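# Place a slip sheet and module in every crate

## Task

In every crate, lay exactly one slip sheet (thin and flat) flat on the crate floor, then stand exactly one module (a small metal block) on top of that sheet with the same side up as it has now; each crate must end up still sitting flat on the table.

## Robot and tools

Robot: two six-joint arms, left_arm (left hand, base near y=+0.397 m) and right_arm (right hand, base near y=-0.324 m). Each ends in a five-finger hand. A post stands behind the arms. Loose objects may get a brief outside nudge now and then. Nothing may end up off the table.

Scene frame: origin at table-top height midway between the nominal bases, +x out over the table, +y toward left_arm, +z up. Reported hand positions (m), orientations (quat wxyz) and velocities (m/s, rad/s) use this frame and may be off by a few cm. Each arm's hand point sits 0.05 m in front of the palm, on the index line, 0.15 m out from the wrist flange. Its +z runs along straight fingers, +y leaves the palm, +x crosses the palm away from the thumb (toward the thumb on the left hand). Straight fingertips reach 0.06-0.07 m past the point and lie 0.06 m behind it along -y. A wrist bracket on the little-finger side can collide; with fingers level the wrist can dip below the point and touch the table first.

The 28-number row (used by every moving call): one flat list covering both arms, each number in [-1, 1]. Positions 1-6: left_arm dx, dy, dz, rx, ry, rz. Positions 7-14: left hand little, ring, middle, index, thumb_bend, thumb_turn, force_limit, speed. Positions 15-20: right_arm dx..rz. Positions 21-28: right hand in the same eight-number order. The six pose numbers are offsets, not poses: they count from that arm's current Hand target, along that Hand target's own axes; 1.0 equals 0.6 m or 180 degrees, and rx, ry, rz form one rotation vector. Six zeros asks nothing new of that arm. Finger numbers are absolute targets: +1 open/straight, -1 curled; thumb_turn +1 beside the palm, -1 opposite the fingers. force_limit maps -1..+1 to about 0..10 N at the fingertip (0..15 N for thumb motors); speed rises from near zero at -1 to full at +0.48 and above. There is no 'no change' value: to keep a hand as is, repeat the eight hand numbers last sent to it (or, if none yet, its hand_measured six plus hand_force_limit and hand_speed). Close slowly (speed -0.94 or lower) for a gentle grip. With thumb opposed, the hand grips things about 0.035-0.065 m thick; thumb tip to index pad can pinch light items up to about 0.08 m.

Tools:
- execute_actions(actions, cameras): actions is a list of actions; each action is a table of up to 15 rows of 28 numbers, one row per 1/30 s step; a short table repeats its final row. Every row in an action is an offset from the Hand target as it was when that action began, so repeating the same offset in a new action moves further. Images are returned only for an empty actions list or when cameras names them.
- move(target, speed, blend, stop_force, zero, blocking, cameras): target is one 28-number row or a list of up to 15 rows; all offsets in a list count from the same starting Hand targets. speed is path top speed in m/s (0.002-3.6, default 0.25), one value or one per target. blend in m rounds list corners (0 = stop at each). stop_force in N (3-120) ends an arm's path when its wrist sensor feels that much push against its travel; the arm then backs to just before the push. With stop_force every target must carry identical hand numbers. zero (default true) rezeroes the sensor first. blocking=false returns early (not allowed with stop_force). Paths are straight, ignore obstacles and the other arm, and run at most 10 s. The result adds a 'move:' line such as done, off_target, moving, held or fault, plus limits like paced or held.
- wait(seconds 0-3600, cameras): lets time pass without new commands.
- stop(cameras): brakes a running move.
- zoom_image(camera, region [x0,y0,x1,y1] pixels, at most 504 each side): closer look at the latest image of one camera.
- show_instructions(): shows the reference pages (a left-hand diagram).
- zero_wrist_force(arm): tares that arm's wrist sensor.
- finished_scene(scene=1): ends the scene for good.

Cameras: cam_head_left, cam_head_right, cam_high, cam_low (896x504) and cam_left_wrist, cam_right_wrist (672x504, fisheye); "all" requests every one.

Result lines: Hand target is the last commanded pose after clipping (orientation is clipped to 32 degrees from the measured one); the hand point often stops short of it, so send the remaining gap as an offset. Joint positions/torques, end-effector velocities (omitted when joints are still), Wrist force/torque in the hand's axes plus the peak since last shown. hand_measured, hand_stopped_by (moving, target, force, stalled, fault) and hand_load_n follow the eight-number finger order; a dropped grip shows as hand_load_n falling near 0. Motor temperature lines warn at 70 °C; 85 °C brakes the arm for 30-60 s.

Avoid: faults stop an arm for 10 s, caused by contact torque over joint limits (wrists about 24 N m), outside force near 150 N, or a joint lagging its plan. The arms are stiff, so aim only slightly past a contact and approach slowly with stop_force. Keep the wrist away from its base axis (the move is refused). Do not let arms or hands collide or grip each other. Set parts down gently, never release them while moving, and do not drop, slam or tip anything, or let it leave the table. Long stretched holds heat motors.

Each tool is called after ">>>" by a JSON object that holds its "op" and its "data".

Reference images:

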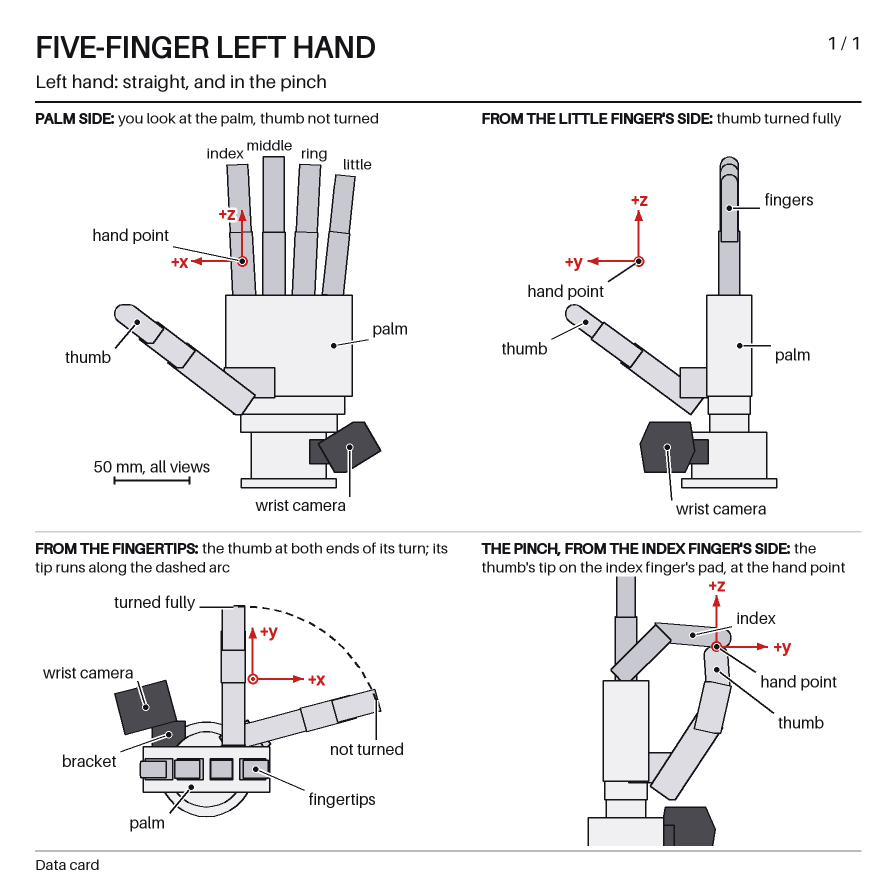

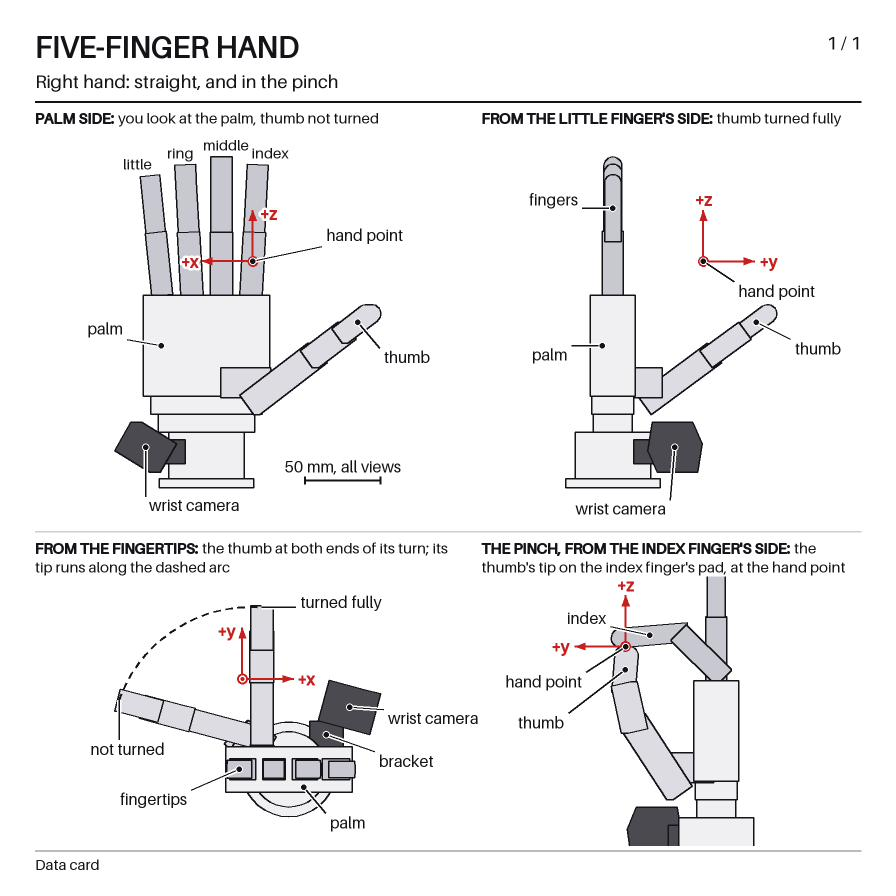

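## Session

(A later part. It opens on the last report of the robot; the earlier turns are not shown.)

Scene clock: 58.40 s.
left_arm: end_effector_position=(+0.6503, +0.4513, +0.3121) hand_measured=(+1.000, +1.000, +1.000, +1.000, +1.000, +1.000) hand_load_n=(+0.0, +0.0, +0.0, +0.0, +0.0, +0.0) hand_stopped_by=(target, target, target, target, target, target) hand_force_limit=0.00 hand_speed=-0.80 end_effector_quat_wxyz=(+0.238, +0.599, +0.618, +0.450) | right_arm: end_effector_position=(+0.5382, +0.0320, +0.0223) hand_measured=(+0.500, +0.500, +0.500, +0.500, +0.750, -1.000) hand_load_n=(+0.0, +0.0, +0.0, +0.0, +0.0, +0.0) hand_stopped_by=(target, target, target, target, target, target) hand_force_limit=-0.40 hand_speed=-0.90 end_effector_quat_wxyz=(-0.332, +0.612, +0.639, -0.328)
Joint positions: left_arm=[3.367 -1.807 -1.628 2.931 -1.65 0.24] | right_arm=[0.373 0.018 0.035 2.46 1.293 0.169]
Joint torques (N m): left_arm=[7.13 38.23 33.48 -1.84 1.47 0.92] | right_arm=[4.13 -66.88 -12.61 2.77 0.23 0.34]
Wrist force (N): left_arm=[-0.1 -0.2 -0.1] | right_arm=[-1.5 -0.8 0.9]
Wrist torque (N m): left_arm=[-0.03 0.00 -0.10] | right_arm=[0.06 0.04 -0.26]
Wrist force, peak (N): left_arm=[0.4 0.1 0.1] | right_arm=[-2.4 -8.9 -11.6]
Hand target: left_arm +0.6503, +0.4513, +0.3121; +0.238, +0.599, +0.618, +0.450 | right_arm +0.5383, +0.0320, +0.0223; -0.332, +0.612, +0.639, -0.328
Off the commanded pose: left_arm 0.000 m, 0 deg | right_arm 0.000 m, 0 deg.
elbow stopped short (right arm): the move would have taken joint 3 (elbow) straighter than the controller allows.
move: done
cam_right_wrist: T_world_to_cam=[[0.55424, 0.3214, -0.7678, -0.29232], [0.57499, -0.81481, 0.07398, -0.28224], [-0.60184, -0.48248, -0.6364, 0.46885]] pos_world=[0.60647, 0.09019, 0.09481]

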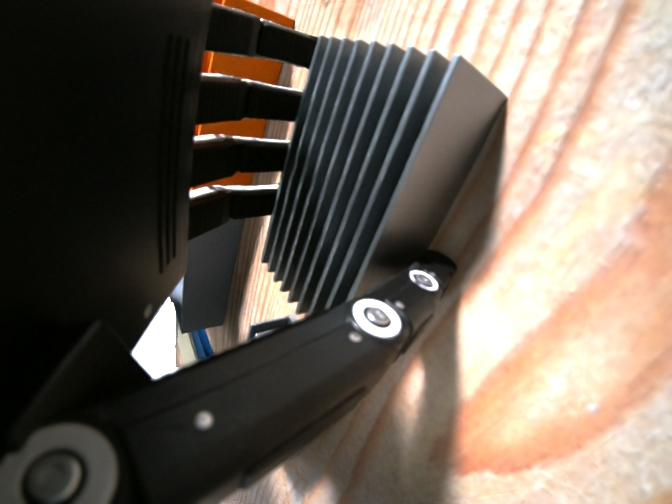

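>>> {"op": "move", "data": {"target": [[0,0,0,0,0,0,1,1,1,1,1,1,0,-0.8,0.0038,-0.1376,-0.0943,0,0,0,0.5,0.5,0.5,0.5,0.75,-1,-0.4,-0.5],[0,0,0,0,0,0,1,1,1,1,1,1,0,-0.8,-0.6355,-0.464,0.1268,-0.2488,-0.2228,-0.4093,0.5,0.5,0.5,0.5,0.75,-1,-0.4,-0.5]], "speed": [0.06,0.25], "blend": [0.03,0], "cameras": ["all"]}}

>>> {"op": "zoom_image", "data": {"camera": "cam_right_wrist", "region": [150, 0, 600, 400]}}

Scene clock: 67.67 s.
left_arm: end_effector_position=(+0.6503, +0.4513, +0.3121) hand_measured=(+1.000, +1.000, +1.000, +1.000, +1.000, +1.000) hand_load_n=(+0.0, +0.0, +0.0, +0.0, +0.0, +0.0) hand_stopped_by=(target, target, target, target, target, target) hand_force_limit=0.00 hand_speed=-0.80 end_effector_quat_wxyz=(+0.238, +0.599, +0.618, +0.450) | right_arm: end_effector_position=(+0.3303, -0.3601, +0.2003) hand_measured=(+0.500, +0.500, +0.500, +0.500, +0.750, -1.000) hand_load_n=(+0.0, +0.5, +0.0, +0.0, +0.0, +0.0) hand_stopped_by=(target, target, target, target, target, target) hand_force_limit=-0.40 hand_speed=-0.50 end_effector_quat_wxyz=(+0.000, +0.061, +0.998, +0.000)
Joint positions: left_arm=[3.367 -1.807 -1.628 2.931 -1.65 0.24] | right_arm=[-0.867 -1.668 2.017 1.221 1.571 -2.334]
Joint torques (N m): left_arm=[6.93 37.31 32.47 -1.56 1.36 0.96] | right_arm=[-8.31 -21.55 -5.36 4.68 -1.46 -3.02]
Wrist force (N): left_arm=[0.0 0.1 0.0] | right_arm=[-1.6 -0.3 0.2]
Wrist torque (N m): left_arm=[0.00 0.00 -0.11] | right_arm=[0.03 0.10 -0.10]
Wrist force, peak (N): left_arm=[0.1 -0.4 0.0] | right_arm=[-2.0 -0.9 1.3]
Hand target: left_arm +0.6503, +0.4513, +0.3121; +0.238, +0.599, +0.618, +0.450 | right_arm +0.3302, -0.3601, +0.2003; +0.000, +0.061, +0.998, +0.000
Off the commanded pose: left_arm 0.000 m, 0 deg | right_arm 0.000 m, 0 deg.
elbow stopped short (right arm): the move would have taken joint 3 (elbow) straighter than the controller allows.
move: done
cam_left_wrist: T_world_to_cam=[[-0.55628, 0.33224, -0.76169, 0.45308], [-0.4515, 0.64866, 0.61269, -0.19337], [0.69764, 0.68473, -0.21083, -0.58692]] pos_world=[0.57419, 0.37678, 0.33984]
cam_right_wrist: T_world_to_cam=[[-0.16768, 0.98548, 0.0268, 0.40405], [0.85259, 0.13132, 0.50581, -0.33275], [0.49495, 0.10766, -0.86223, 0.16328]] pos_world=[0.27064, -0.37206, 0.29826]

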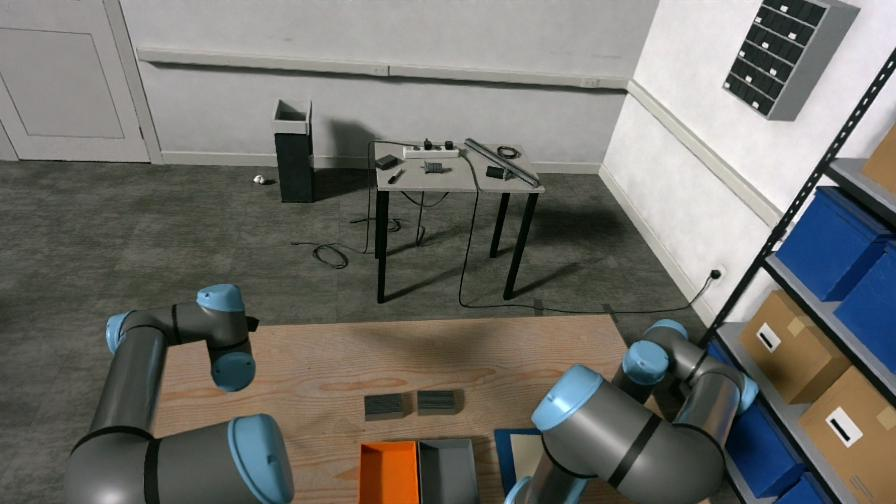

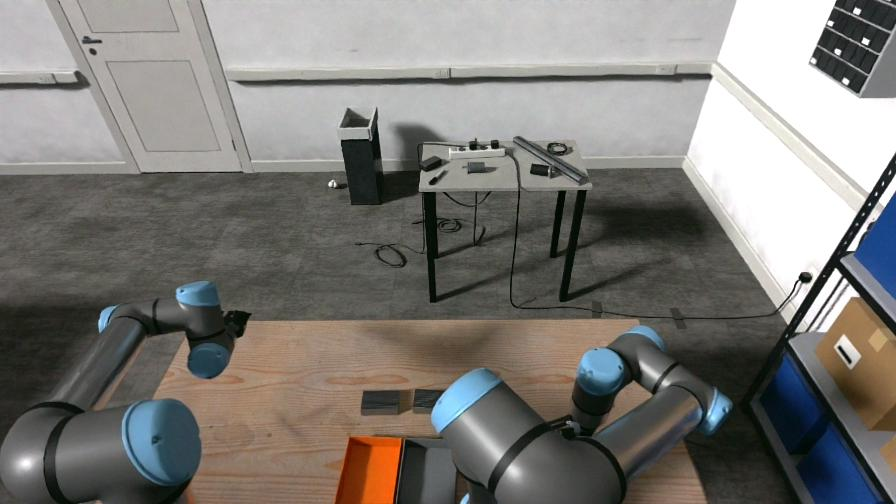

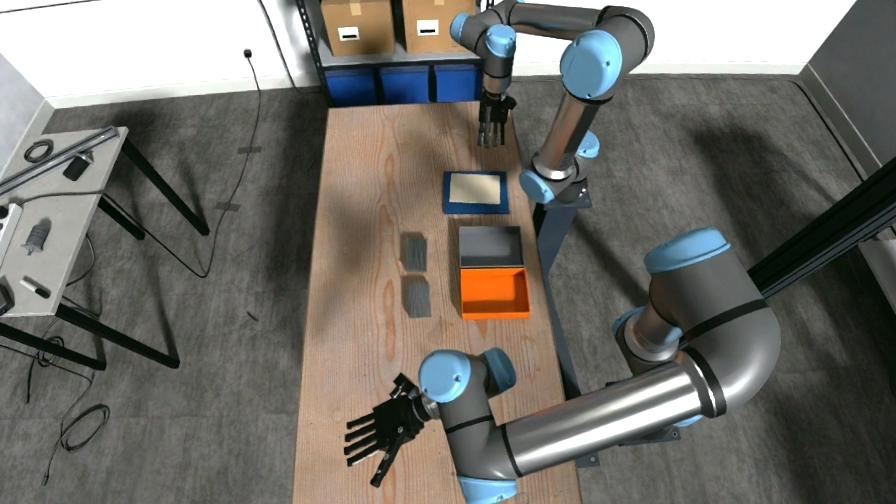

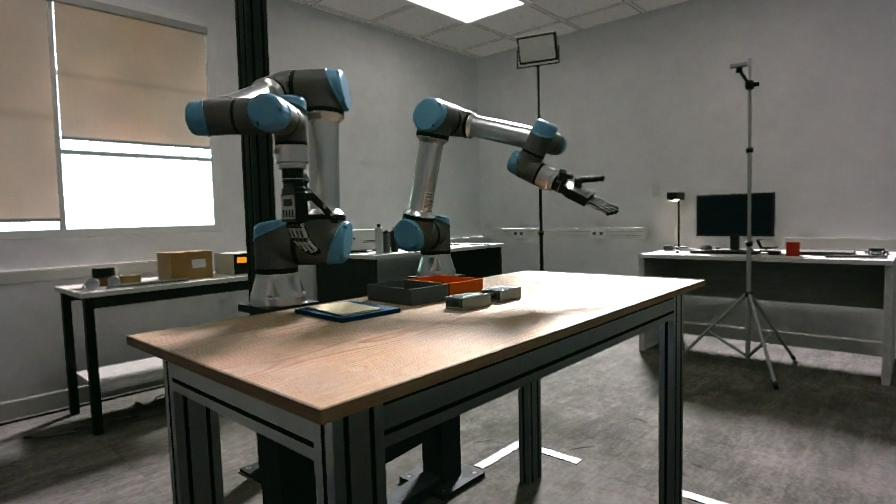

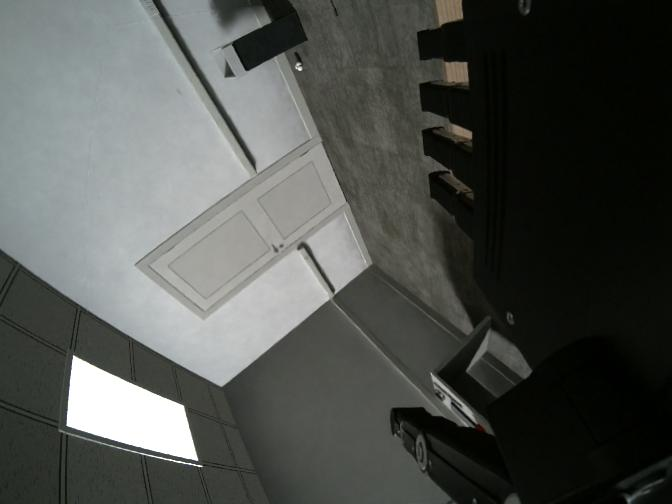

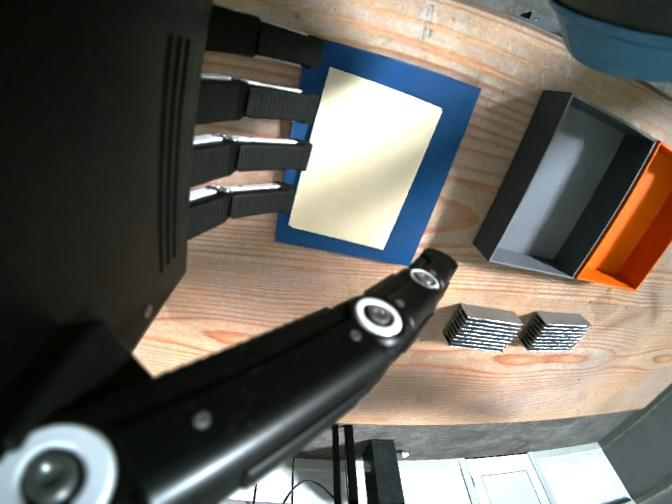

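Scaled by 1.120 from the camera's image (finer frame: 960x720).

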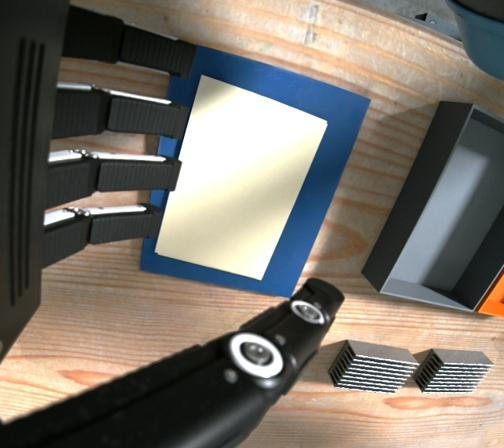

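>>> {"op": "move", "data": {"target": [0,0,0,0,0,0,1,1,1,1,1,1,0,-0.8,-0.0565,0.1313,0.1833,0,0,0,0.64,0.5,0.4,0.5,0.75,-1,-0.4,-0.5], "speed": 0.15, "cameras": ["cam_right_wrist","cam_low","cam_high"]}}

>>> {"op": "zoom_image", "data": {"camera": "cam_low", "region": [270, 200, 450, 340]}}

Scene clock: 70.07 s.
left_arm: end_effector_position=(+0.6503, +0.4513, +0.3121) hand_measured=(+1.000, +1.000, +1.000, +1.000, +1.000, +1.000) hand_load_n=(+0.0, +0.0, +0.0, +0.0, +0.0, +0.0) hand_stopped_by=(target, target, target, target, target, target) hand_force_limit=0.00 hand_speed=-0.80 end_effector_quat_wxyz=(+0.238, +0.599, +0.618, +0.450) | right_arm: end_effector_position=(+0.3735, -0.2861, +0.0904) hand_measured=(+0.640, +0.500, +0.400, +0.500, +0.750, -1.000) hand_load_n=(+0.0, +0.0, +0.0, +0.0, +0.0, +0.0) hand_stopped_by=(target, target, target, target, target, target) hand_force_limit=-0.40 hand_speed=-0.50 end_effector_quat_wxyz=(+0.000, +0.061, +0.998, +0.000)
Joint positions: left_arm=[3.367 -1.807 -1.628 2.931 -1.65 0.24] | right_arm=[-0.519 -1.451 2.12 0.901 1.571 -1.986]
Joint torques (N m): left_arm=[6.84 37.89 31.05 -1.61 1.45 0.77] | right_arm=[8.54 -13.98 -28.28 0.21 1.1 3.47]
Wrist force (N): left_arm=[0.2 -0.1 0.2] | right_arm=[-1.5 -0.1 0.1]
Wrist torque (N m): left_arm=[-0.02 -0.03 -0.09] | right_arm=[0.04 0.10 -0.23]
Wrist force, peak (N): left_arm=[0.3 -0.1 -0.1] | right_arm=[-1.5 0.8 0.6]
Hand target: left_arm +0.6503, +0.4513, +0.3121; +0.238, +0.599, +0.618, +0.450 | right_arm +0.3736, -0.2861, +0.0903; +0.000, +0.061, +0.998, +0.000
Off the commanded pose: left_arm 0.000 m, 0 deg | right_arm 0.000 m, 0 deg.
move: done
cam_right_wrist: T_world_to_cam=[[-0.16773, 0.98547, 0.02688, 0.34131], [0.85258, 0.13132, 0.50582, -0.32371], [0.49494, 0.10776, -0.86222, 0.0392]] pos_world=[0.31384, -0.29806, 0.18836]
Images, in order (width x height): cam_high 896x504, cam_low 896x504, cam_right_wrist 672x504.

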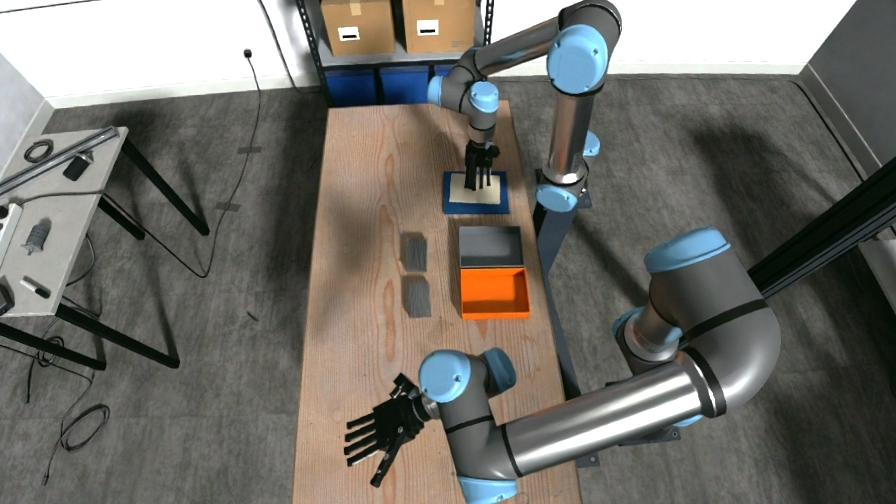

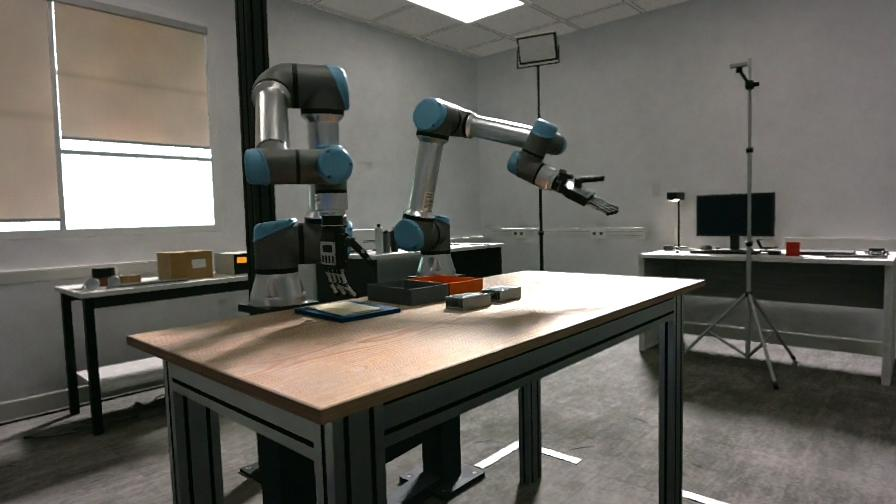

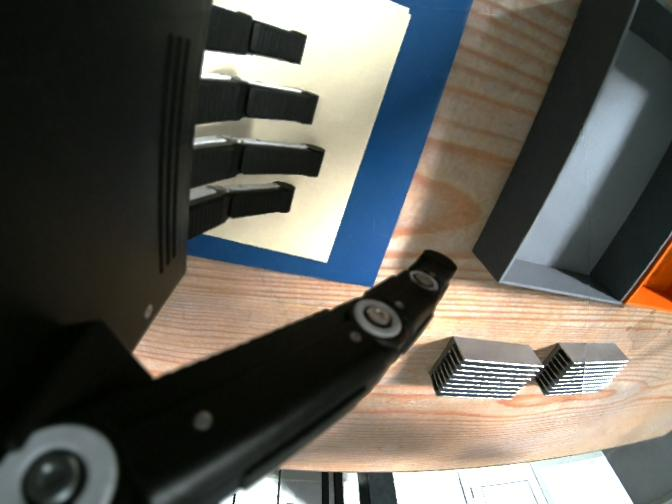

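Scaled by 2.800 from the camera's image (finer frame: 1280x720).

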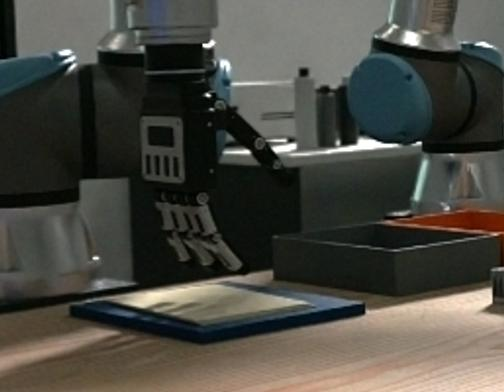

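>>> {"op": "move", "data": {"target": [0,0,0,0,0,0,1,1,1,1,1,1,0,-0.8,0,0,0.05,0,0,0,0.64,0.5,0.4,0.5,0.75,-1,-0.4,-0.5], "speed": 0.006, "stop_force": 4, "cameras": ["cam_right_wrist"]}}

Scene clock: 75.50 s.
left_arm: end_effector_position=(+0.6503, +0.4513, +0.3121) hand_measured=(+1.000, +1.000, +1.000, +1.000, +1.000, +1.000) hand_load_n=(+0.0, +0.0, +0.0, +0.0, +0.0, +0.0) hand_stopped_by=(target, target, target, target, target, target) hand_force_limit=0.00 hand_speed=-0.80 end_effector_quat_wxyz=(+0.238, +0.599, +0.618, +0.450) | right_arm: end_effector_position=(+0.3736, -0.2861, +0.0667) hand_measured=(+0.640, +0.500, +0.400, +0.500, +0.750, -1.000) hand_load_n=(+0.0, -1.5, +0.0, -0.5, +0.0, +0.0) hand_stopped_by=(target, target, target, target, target, target) hand_force_limit=-0.40 hand_speed=-0.50 end_effector_quat_wxyz=(+0.000, +0.061, +0.998, +0.000)
Joint positions: left_arm=[3.367 -1.807 -1.628 2.931 -1.65 0.24] | right_arm=[-0.519 -1.409 2.148 0.831 1.571 -1.986]
Joint torques (N m): left_arm=[5.15 37.71 33.45 -1.55 1.43 0.63] | right_arm=[8.26 -28.4 -28.06 3.99 0.49 2.4]
Wrist force (N): left_arm=[0.1 -0.2 -0.1] | right_arm=[-1.6 0.3 -2.4]
Wrist torque (N m): left_arm=[-0.02 -0.02 -0.10] | right_arm=[0.16 0.16 -0.21]
Wrist force, peak (N): left_arm=[0.2 -0.3 0.3] | right_arm=[-2.3 -3.0 -7.7]
Hand target: left_arm +0.6503, +0.4513, +0.3121; +0.238, +0.599, +0.618, +0.450 | right_arm +0.3736, -0.2861, +0.0667; +0.000, +0.061, +0.998, +0.000 (not the last commanded pose)
Off the commanded pose: left_arm 0.000 m, 0 deg | right_arm 0.006 m, 0 deg.
move: contact (right_arm)
cam_right_wrist: T_world_to_cam=[[-0.16773, 0.98547, 0.02688, 0.34196], [0.85258, 0.13132, 0.50582, -0.31186], [0.49494, 0.10776, -0.86222, 0.0188]] pos_world=[0.31394, -0.29806, 0.16476]

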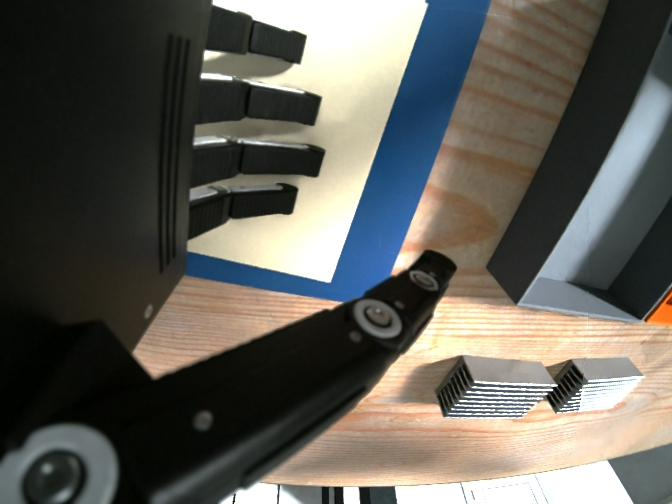

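>>> {"op": "move", "data": {"target": [[0,0,0,0,0,0,1,1,1,1,1,1,0,-0.8,0,0,0.0007,0,0,0,0.64,0.5,0.4,0.5,0.75,-1,-0.4,-0.5],[0,0,0,0,0,0,1,1,1,1,1,1,0,-0.8,0,-0.02,0.0007,0,0,0,0.64,0.5,0.4,0.5,0.75,-1,-0.4,-0.5]], "speed": 0.02, "cameras": ["cam_right_wrist"]}}

Scene clock: 76.70 s.
left_arm: end_effector_position=(+0.6503, +0.4513, +0.3121) hand_measured=(+1.000, +1.000, +1.000, +1.000, +1.000, +1.000) hand_load_n=(+0.0, +0.0, +0.0, +0.0, +0.0, +0.0) hand_stopped_by=(target, target, target, target, target, target) hand_force_limit=0.00 hand_speed=-0.80 end_effector_quat_wxyz=(+0.238, +0.599, +0.618, +0.450) | right_arm: end_effector_position=(+0.3721, -0.2980, +0.0663) hand_measured=(+0.640, +0.500, +0.400, +0.500, +0.750, -1.000) hand_load_n=(+0.0, -3.5, +0.0, -0.5, +0.0, +0.0) hand_stopped_by=(target, target, target, target, target, target) hand_force_limit=-0.40 hand_speed=-0.50 end_effector_quat_wxyz=(+0.000, +0.061, +0.998, +0.000)
Joint positions: left_arm=[3.367 -1.807 -1.628 2.931 -1.65 0.24] | right_arm=[-0.561 -1.409 2.15 0.829 1.571 -2.028]
Joint torques (N m): left_arm=[6.43 38.32 32.09 -1.47 1.52 0.8] | right_arm=[-9.38 -27.65 -0.34 -0.49 -1.09 -2.85]
Wrist force (N): left_arm=[-0.1 -0.2 -0.1] | right_arm=[-1.7 2.0 -4.7]
Wrist torque (N m): left_arm=[-0.03 0.00 -0.10] | right_arm=[0.23 0.31 -0.05]
Wrist force, peak (N): left_arm=[-0.1 -0.2 0.3] | right_arm=[-1.2 2.8 -5.2]
Hand target: left_arm +0.6503, +0.4513, +0.3121; +0.238, +0.599, +0.618, +0.450 | right_arm +0.3721, -0.2980, +0.0663; +0.000, +0.061, +0.998, +0.000
Off the commanded pose: left_arm 0.000 m, 0 deg | right_arm 0.000 m, 0 deg.
move: done
cam_right_wrist: T_world_to_cam=[[-0.16768, 0.98548, 0.0268, 0.35345], [0.85259, 0.13132, 0.50581, -0.30876], [0.49495, 0.10766, -0.86223, 0.02036]] pos_world=[0.31244, -0.30996, 0.16426]

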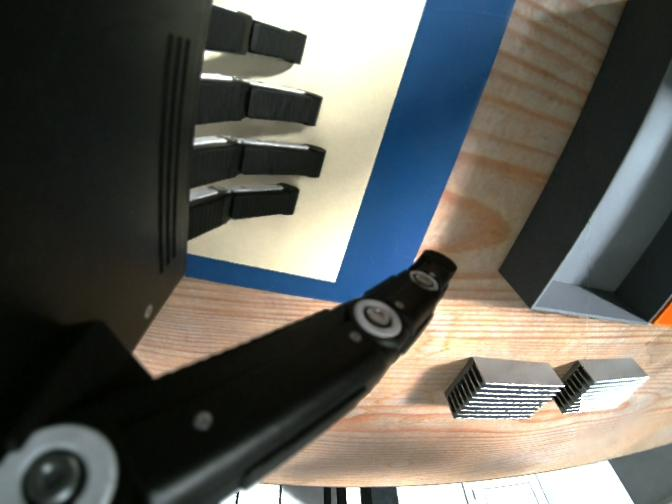

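>>> {"op": "zoom_image", "data": {"camera": "cam_right_wrist", "region": [280, 0, 520, 320]}}

Scaled by 1.575 from the camera's image (finer frame: 960x720).

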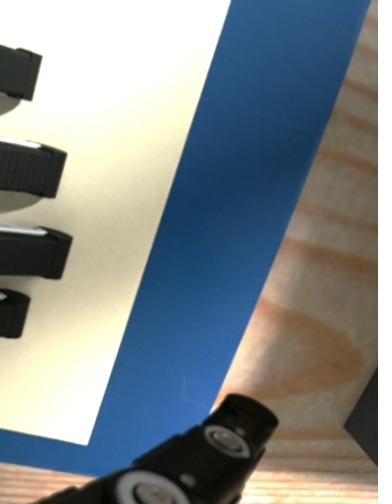

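>>> {"op": "move", "data": {"target": [0,0,0,0,0,0,1,1,1,1,1,1,0,-0.8,0.05,-0.05,-0.1,0,0,0,0.64,0.5,0.4,0.5,0.75,-1,-0.4,-0.5], "speed": 0.1, "cameras": ["cam_right_wrist","cam_high","cam_low"]}}

>>> {"op": "zoom_image", "data": {"camera": "cam_right_wrist", "region": [200, 0, 500, 320]}}

>>> {"op": "zoom_image", "data": {"camera": "cam_high", "region": [430, 160, 520, 230]}}

>>> {"op": "zoom_image", "data": {"camera": "cam_low", "region": [285, 290, 410, 330]}}

Scene clock: 78.37 s.
left_arm: end_effector_position=(+0.6503, +0.4513, +0.3121) hand_measured=(+1.000, +1.000, +1.000, +1.000, +1.000, +1.000) hand_load_n=(-0.5, +0.0, +0.0, -0.5, +0.0, +0.0) hand_stopped_by=(target, target, target, target, target, target) hand_force_limit=0.00 hand_speed=-0.80 end_effector_quat_wxyz=(+0.238, +0.599, +0.618, +0.450) | right_arm: end_effector_position=(+0.3387, -0.3241, +0.1263) hand_measured=(+0.640, +0.500, +0.400, +0.500, +0.750, -1.000) hand_load_n=(+0.0, +0.5, +0.0, +0.0, +0.0, +0.0) hand_stopped_by=(target, target, target, target, target, target) hand_force_limit=-0.40 hand_speed=-0.50 end_effector_quat_wxyz=(+0.000, +0.061, +0.998, +0.000)
Joint positions: left_arm=[3.367 -1.807 -1.628 2.931 -1.65 0.24] | right_arm=[-0.731 -1.585 2.151 1.004 1.571 -2.198]
Joint torques (N m): left_arm=[7.32 37.8 31.75 -1.3 1.56 0.68] | right_arm=[-7.85 -22.44 -31.14 4.58 -1.48 -3.14]
Wrist force (N): left_arm=[0.0 -0.2 -0.1] | right_arm=[-1.5 -0.3 0.2]
Wrist torque (N m): left_arm=[-0.02 -0.01 -0.10] | right_arm=[-0.01 0.09 -0.12]
Wrist force, peak (N): left_arm=[0.3 -0.2 0.1] | right_arm=[-1.4 2.7 -4.7]
Hand target: left_arm +0.6503, +0.4513, +0.3121; +0.238, +0.599, +0.618, +0.450 | right_arm +0.3386, -0.3241, +0.1263; +0.000, +0.061, +0.998, +0.000
Off the commanded pose: left_arm 0.000 m, 0 deg | right_arm 0.000 m, 0 deg.
move: done
cam_right_wrist: T_world_to_cam=[[-0.16768, 0.98548, 0.0268, 0.37196], [0.85259, 0.13132, 0.50581, -0.30721], [0.49495, 0.10766, -0.86223, 0.09144]] pos_world=[0.27904, -0.33606, 0.22426]
Images, in order (width x height): cam_high 896x504, cam_low 896x504, cam_right_wrist 672x504.

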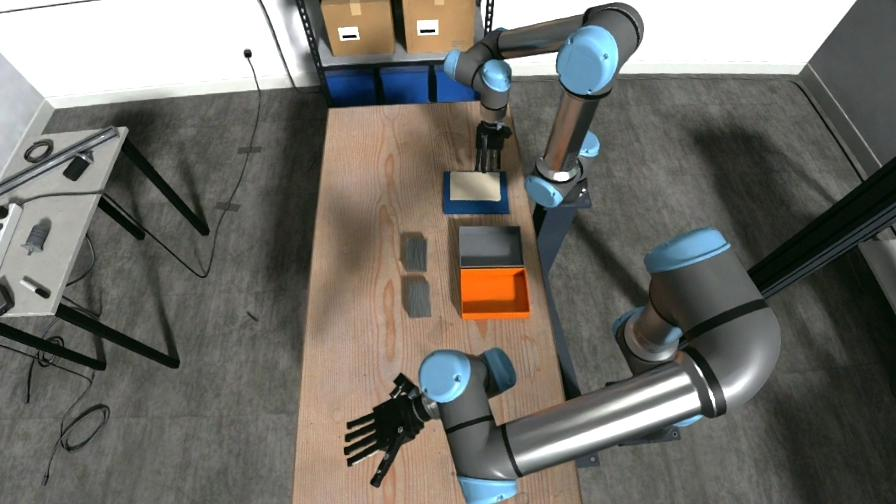

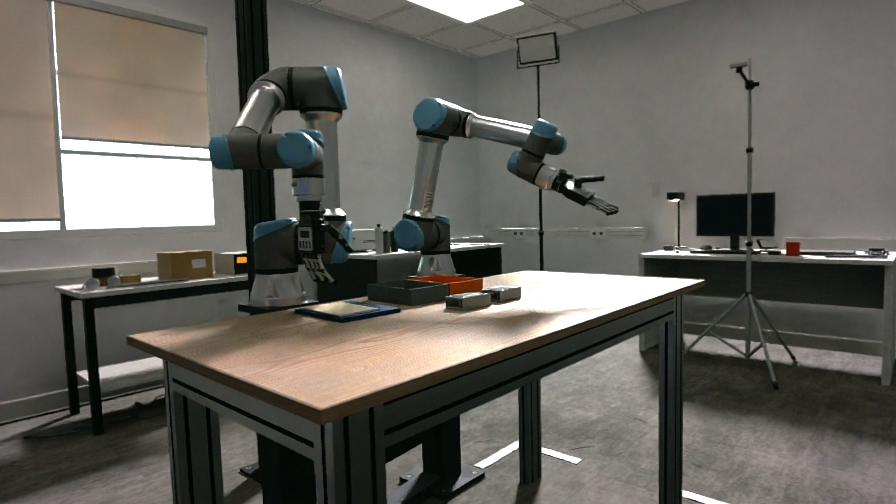

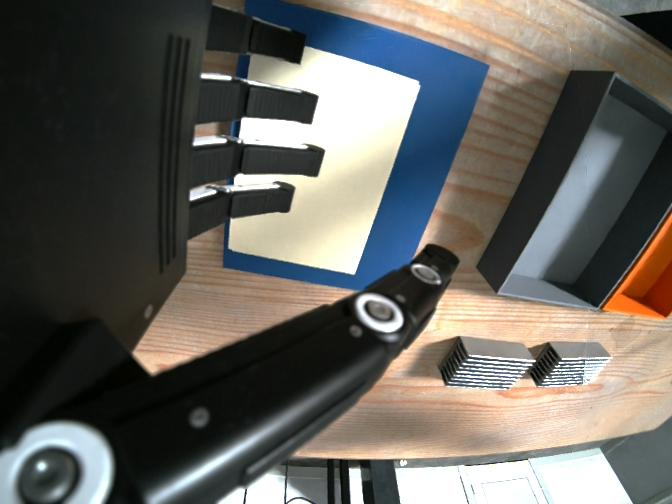

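Scaled by 1.575 from the camera's image (finer frame: 960x720).

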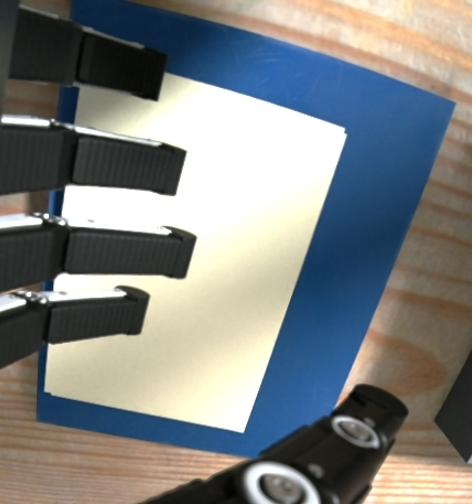

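Scaled by 5.600 from the camera's image (finer frame: 1280x720).

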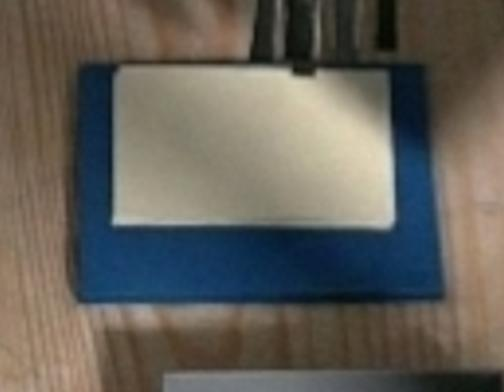

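Scaled by 4.032 from the camera's image (finer frame: 1280x720).

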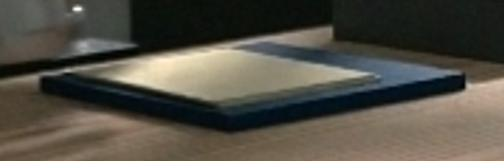

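>>> {"op": "zoom_image", "data": {"camera": "cam_low", "region": [320, 295, 370, 325]}}

>>> {"op": "zoom_image", "data": {"camera": "cam_right_wrist", "region": [380, 50, 460, 110]}}

>>> {"op": "zoom_image", "data": {"camera": "cam_right_wrist", "region": [320, 230, 400, 290]}}

Scaled by 10.080 from the camera's image (finer frame: 1280x720).

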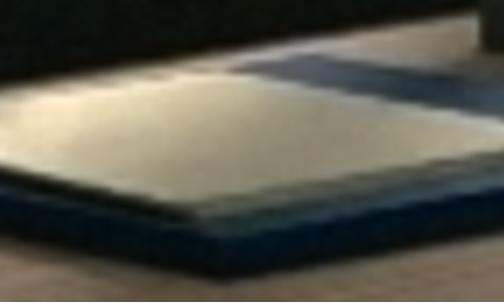

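Scaled by 6.300 from the camera's image (finer frame: 960x720).

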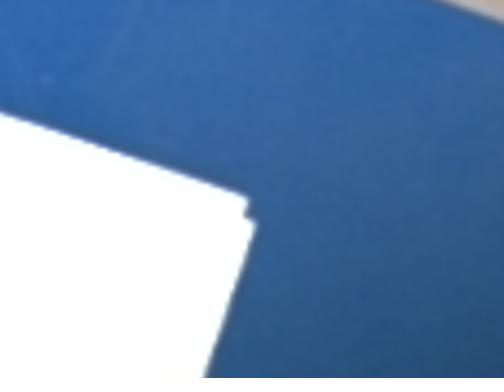

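Scaled by 6.300 from the camera's image (finer frame: 960x720).

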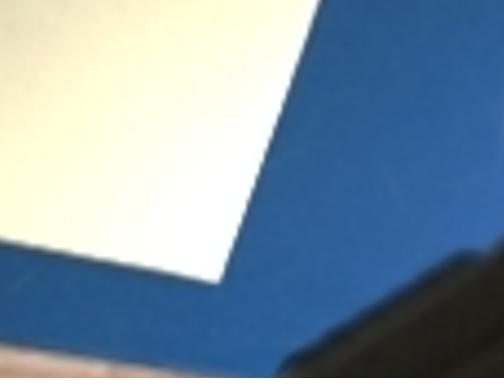

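>>> {"op": "move", "data": {"target": [0,0,0,0,0,0,1,1,1,1,1,1,0,-0.8,-0.0358,0.072,0.0688,0,0,-0.0156,0,0,0.4,0,0.75,-1,-0.4,-0.5], "speed": 0.1, "cameras": ["cam_right_wrist"]}}

>>> {"op": "move", "data": {"target": [0,0,0,0,0,0,1,1,1,1,1,1,0,-0.8,0,0,0.05,0,0,0,0,0,0.4,0,0.75,-1,-0.4,-0.5], "speed": 0.005, "stop_force": 3, "cameras": ["cam_right_wrist"]}}

Scene clock: 81.83 s.
left_arm: end_effector_position=(+0.6503, +0.4513, +0.3121) hand_measured=(+1.000, +1.000, +1.000, +1.000, +1.000, +1.000) hand_load_n=(+0.0, +0.0, +0.0, +0.0, +0.0, +0.0) hand_stopped_by=(target, target, target, target, target, target) hand_force_limit=0.00 hand_speed=-0.80 end_effector_quat_wxyz=(+0.238, +0.599, +0.618, +0.450) | right_arm: end_effector_position=(+0.3652, -0.2839, +0.0851) hand_measured=(+0.000, +0.000, +0.400, +0.000, +0.750, -1.000) hand_load_n=(+0.0, +0.0, +0.0, +0.0, +0.0, +0.0) hand_stopped_by=(target, target, target, target, target, target) hand_force_limit=-0.40 hand_speed=-0.50 end_effector_quat_wxyz=(+0.000, +0.037, +0.999, +0.000)
Joint positions: left_arm=[3.367 -1.807 -1.628 2.931 -1.65 0.24] | right_arm=[-0.529 -1.456 2.142 0.883 1.571 -2.045]
Joint torques (N m): left_arm=[7.25 37.06 30.96 -1.66 1.42 0.57] | right_arm=[8.55 -13.43 -29.81 0.17 1.02 2.4]
Wrist force (N): left_arm=[0.2 0.0 0.1] | right_arm=[-1.5 0.0 -0.1]
Wrist torque (N m): left_arm=[0.00 -0.03 -0.10] | right_arm=[0.07 0.10 -0.22]
Wrist force, peak (N): left_arm=[0.3 -0.3 -0.2] | right_arm=[-2.0 -0.3 0.2]
Hand target: left_arm +0.6503, +0.4513, +0.3121; +0.238, +0.599, +0.618, +0.450 | right_arm +0.3652, -0.2839, +0.0850; +0.000, +0.037, +0.999, +0.000
Off the commanded pose: left_arm 0.000 m, 0 deg | right_arm 0.000 m, 0 deg.
move: done
cam_right_wrist: T_world_to_cam=[[-0.21571, 0.97609, 0.02683, 0.35275], [0.84513, 0.17287, 0.50583, -0.2998], [0.4891, 0.13179, -0.86221, 0.04741]] pos_world=[0.30628, -0.29873, 0.18306]

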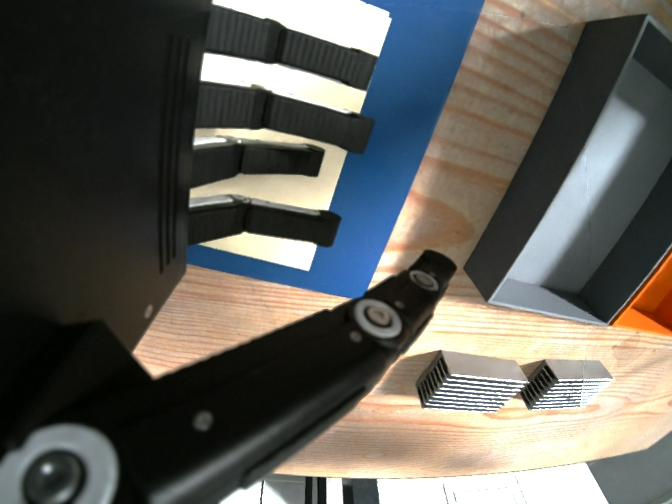

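Scene clock: 87.30 s.
left_arm: end_effector_position=(+0.6503, +0.4513, +0.3121) hand_measured=(+1.000, +1.000, +1.000, +1.000, +1.000, +1.000) hand_load_n=(+0.0, +0.0, +0.0, +0.0, +0.0, +0.0) hand_stopped_by=(target, target, target, target, target, target) hand_force_limit=0.00 hand_speed=-0.80 end_effector_quat_wxyz=(+0.238, +0.599, +0.618, +0.450) | right_arm: end_effector_position=(+0.3653, -0.2839, +0.0643) hand_measured=(+0.000, +0.000, +0.400, +0.000, +0.750, -1.000) hand_load_n=(+0.0, +0.0, -1.5, +0.0, +0.0, +0.0) hand_stopped_by=(target, target, target, target, target, target) hand_force_limit=-0.40 hand_speed=-0.50 end_effector_quat_wxyz=(+0.000, +0.037, +0.999, +0.000)
Joint positions: left_arm=[3.367 -1.807 -1.628 2.931 -1.65 0.24] | right_arm=[-0.529 -1.417 2.167 0.821 1.571 -2.045]
Joint torques (N m): left_arm=[6.74 37.59 31.74 -1.51 1.29 0.5] | right_arm=[8.28 -27.18 -27.65 4.1 0.68 2.6]
Wrist force (N): left_arm=[-0.1 0.0 0.1] | right_arm=[-1.7 -0.3 -2.8]
Wrist torque (N m): left_arm=[-0.01 0.01 -0.11] | right_arm=[0.16 0.11 -0.22]
Wrist force, peak (N): left_arm=[0.2 -0.4 0.1] | right_arm=[-1.8 -1.9 -5.7]
Hand target: left_arm +0.6503, +0.4513, +0.3121; +0.238, +0.599, +0.618, +0.450 | right_arm +0.3653, -0.2839, +0.0643; +0.000, +0.037, +0.999, +0.000 (not the last commanded pose)
Off the commanded pose: left_arm 0.000 m, 0 deg | right_arm 0.009 m, 0 deg.
move: contact (right_arm)
cam_right_wrist: T_world_to_cam=[[-0.21579, 0.97607, 0.02678, 0.35333], [0.84511, 0.17296, 0.50584, -0.28925], [0.4891, 0.13179, -0.86221, 0.02947]] pos_world=[0.30628, -0.29873, 0.16226]

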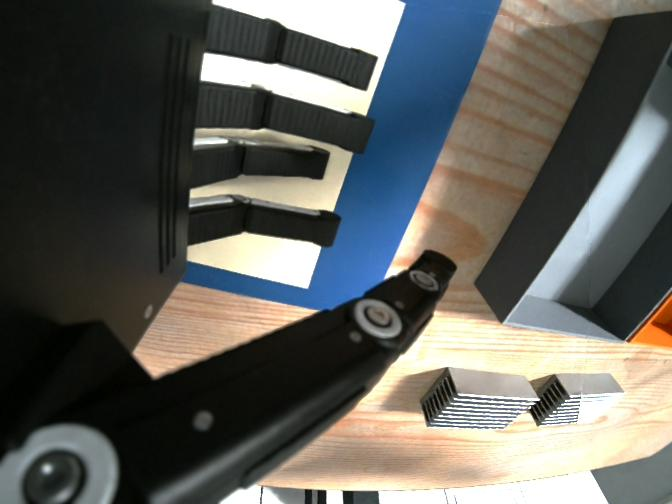

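>>> {"op": "move", "data": {"target": [[0,0,0,0,0,0,1,1,1,1,1,1,0,-0.8,0,0,-0.0167,0,0,0,0,0,0.4,0,0.75,-1,-0.4,-0.5],[0,0,0,0,0,0,1,1,1,1,1,1,0,-0.8,0.0051,0.0698,-0.0167,0,0,0,0,0,0.4,0,0.75,-1,-0.4,-0.5]], "speed": 0.08, "cameras": []}}

>>> {"op": "move", "data": {"target": [0,0,0,0,0,0,1,1,1,1,1,1,0,-0.8,0,0,0.04,0,0,0,0,0,0.4,0,0.75,-1,-0.4,-0.5], "speed": 0.005, "stop_force": 3, "cameras": ["cam_right_wrist"]}}

>>> {"op": "zoom_image", "data": {"camera": "cam_right_wrist", "region": [200, 0, 500, 320]}}

Scene clock: 89.07 s.
left_arm: end_effector_position=(+0.6503, +0.4513, +0.3121) hand_measured=(+1.000, +1.000, +1.000, +1.000, +1.000, +1.000) hand_load_n=(+0.0, +0.0, +0.0, +0.0, +0.0, +0.0) hand_stopped_by=(target, target, target, target, target, target) hand_force_limit=0.00 hand_speed=-0.80 end_effector_quat_wxyz=(+0.238, +0.599, +0.618, +0.450) | right_arm: end_effector_position=(+0.3653, -0.2419, +0.0743) hand_measured=(+0.000, +0.000, +0.400, +0.000, +0.750, -1.000) hand_load_n=(+0.0, +0.0, +0.0, +0.0, +0.0, +0.0) hand_stopped_by=(target, target, target, target, target, target) hand_force_limit=-0.40 hand_speed=-0.50 end_effector_quat_wxyz=(+0.000, +0.037, +0.999, +0.000)
Joint positions: left_arm=[3.367 -1.807 -1.628 2.931 -1.65 0.24] | right_arm=[-0.381 -1.435 2.154 0.851 1.571 -1.897]
Joint torques (N m): left_arm=[7 36.67 31.33 -1.32 1.21 0.59] | right_arm=[9.95 -12.57 -29.4 4.43 1.11 2.57]
Wrist force (N): left_arm=[0.2 -0.1 -0.1] | right_arm=[-1.3 0.1 0.1]
Wrist torque (N m): left_arm=[-0.01 -0.03 -0.09] | right_arm=[0.07 0.06 -0.21]
Wrist force, peak (N): left_arm=[0.2 -0.4 0.1] | right_arm=[-1.8 0.1 -3.0]
Hand target: left_arm +0.6503, +0.4513, +0.3121; +0.238, +0.599, +0.618, +0.450 | right_arm +0.3653, -0.2419, +0.0743; +0.000, +0.037, +0.999, +0.000
Off the commanded pose: left_arm 0.000 m, 0 deg | right_arm 0.000 m, 0 deg.
move: done

Scene clock: 93.20 s.
left_arm: end_effector_position=(+0.6503, +0.4513, +0.3121) hand_measured=(+1.000, +1.000, +1.000, +1.000, +1.000, +1.000) hand_load_n=(+0.0, +0.0, +0.0, +0.0, +0.0, +0.0) hand_stopped_by=(target, target, target, target, target, target) hand_force_limit=0.00 hand_speed=-0.80 end_effector_quat_wxyz=(+0.238, +0.599, +0.618, +0.450) | right_arm: end_effector_position=(+0.3653, -0.2419, +0.0604) hand_measured=(+0.000, +0.000, +0.400, +0.000, +0.750, -1.000) hand_load_n=(+0.0, +0.0, -1.5, +0.0, -0.5, +0.0) hand_stopped_by=(target, target, target, target, target, target) hand_force_limit=-0.40 hand_speed=-0.50 end_effector_quat_wxyz=(+0.000, +0.037, +0.999, +0.000)
Joint positions: left_arm=[3.367 -1.807 -1.628 2.931 -1.65 0.24] | right_arm=[-0.381 -1.408 2.169 0.809 1.571 -1.897]
Joint torques (N m): left_arm=[7 37.3 30.66 -1.3 1.42 0.49] | right_arm=[6.47 -27.76 -29.02 4.04 -1.05 1.95]
Wrist force (N): left_arm=[0.1 -0.2 -0.1] | right_arm=[-2.0 -0.4 -2.2]
Wrist torque (N m): left_arm=[-0.02 -0.03 -0.09] | right_arm=[0.12 0.12 -0.24]
Wrist force, peak (N): left_arm=[0.2 -0.2 0.3] | right_arm=[-1.6 -2.7 -6.4]
Hand target: left_arm +0.6503, +0.4513, +0.3121; +0.238, +0.599, +0.618, +0.450 | right_arm +0.3653, -0.2419, +0.0604; +0.000, +0.037, +0.999, +0.000 (not the last commanded pose)
Off the commanded pose: left_arm 0.000 m, 0 deg | right_arm 0.010 m, 0 deg.
move: contact (right_arm)
cam_right_wrist: T_world_to_cam=[[-0.21579, 0.97607, 0.02678, 0.31244], [0.84511, 0.17296, 0.50584, -0.29459], [0.4891, 0.13179, -0.86221, 0.02066]] pos_world=[0.30628, -0.25673, 0.15846]

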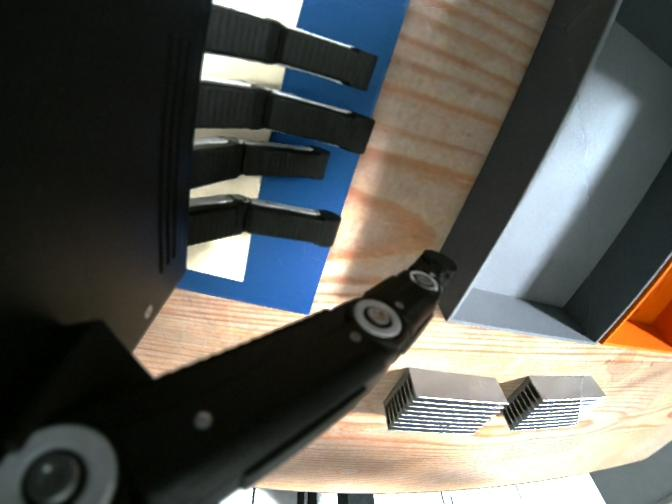

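Scaled by 1.575 from the camera's image (finer frame: 960x720).

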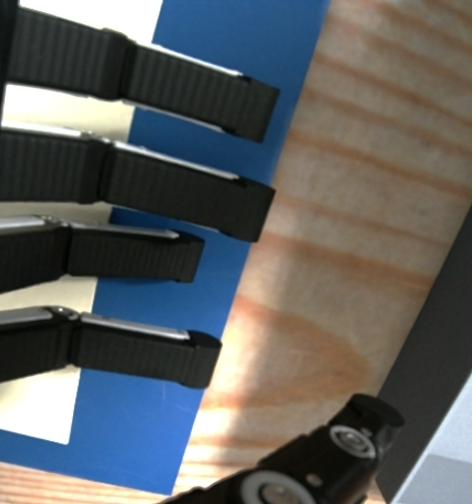

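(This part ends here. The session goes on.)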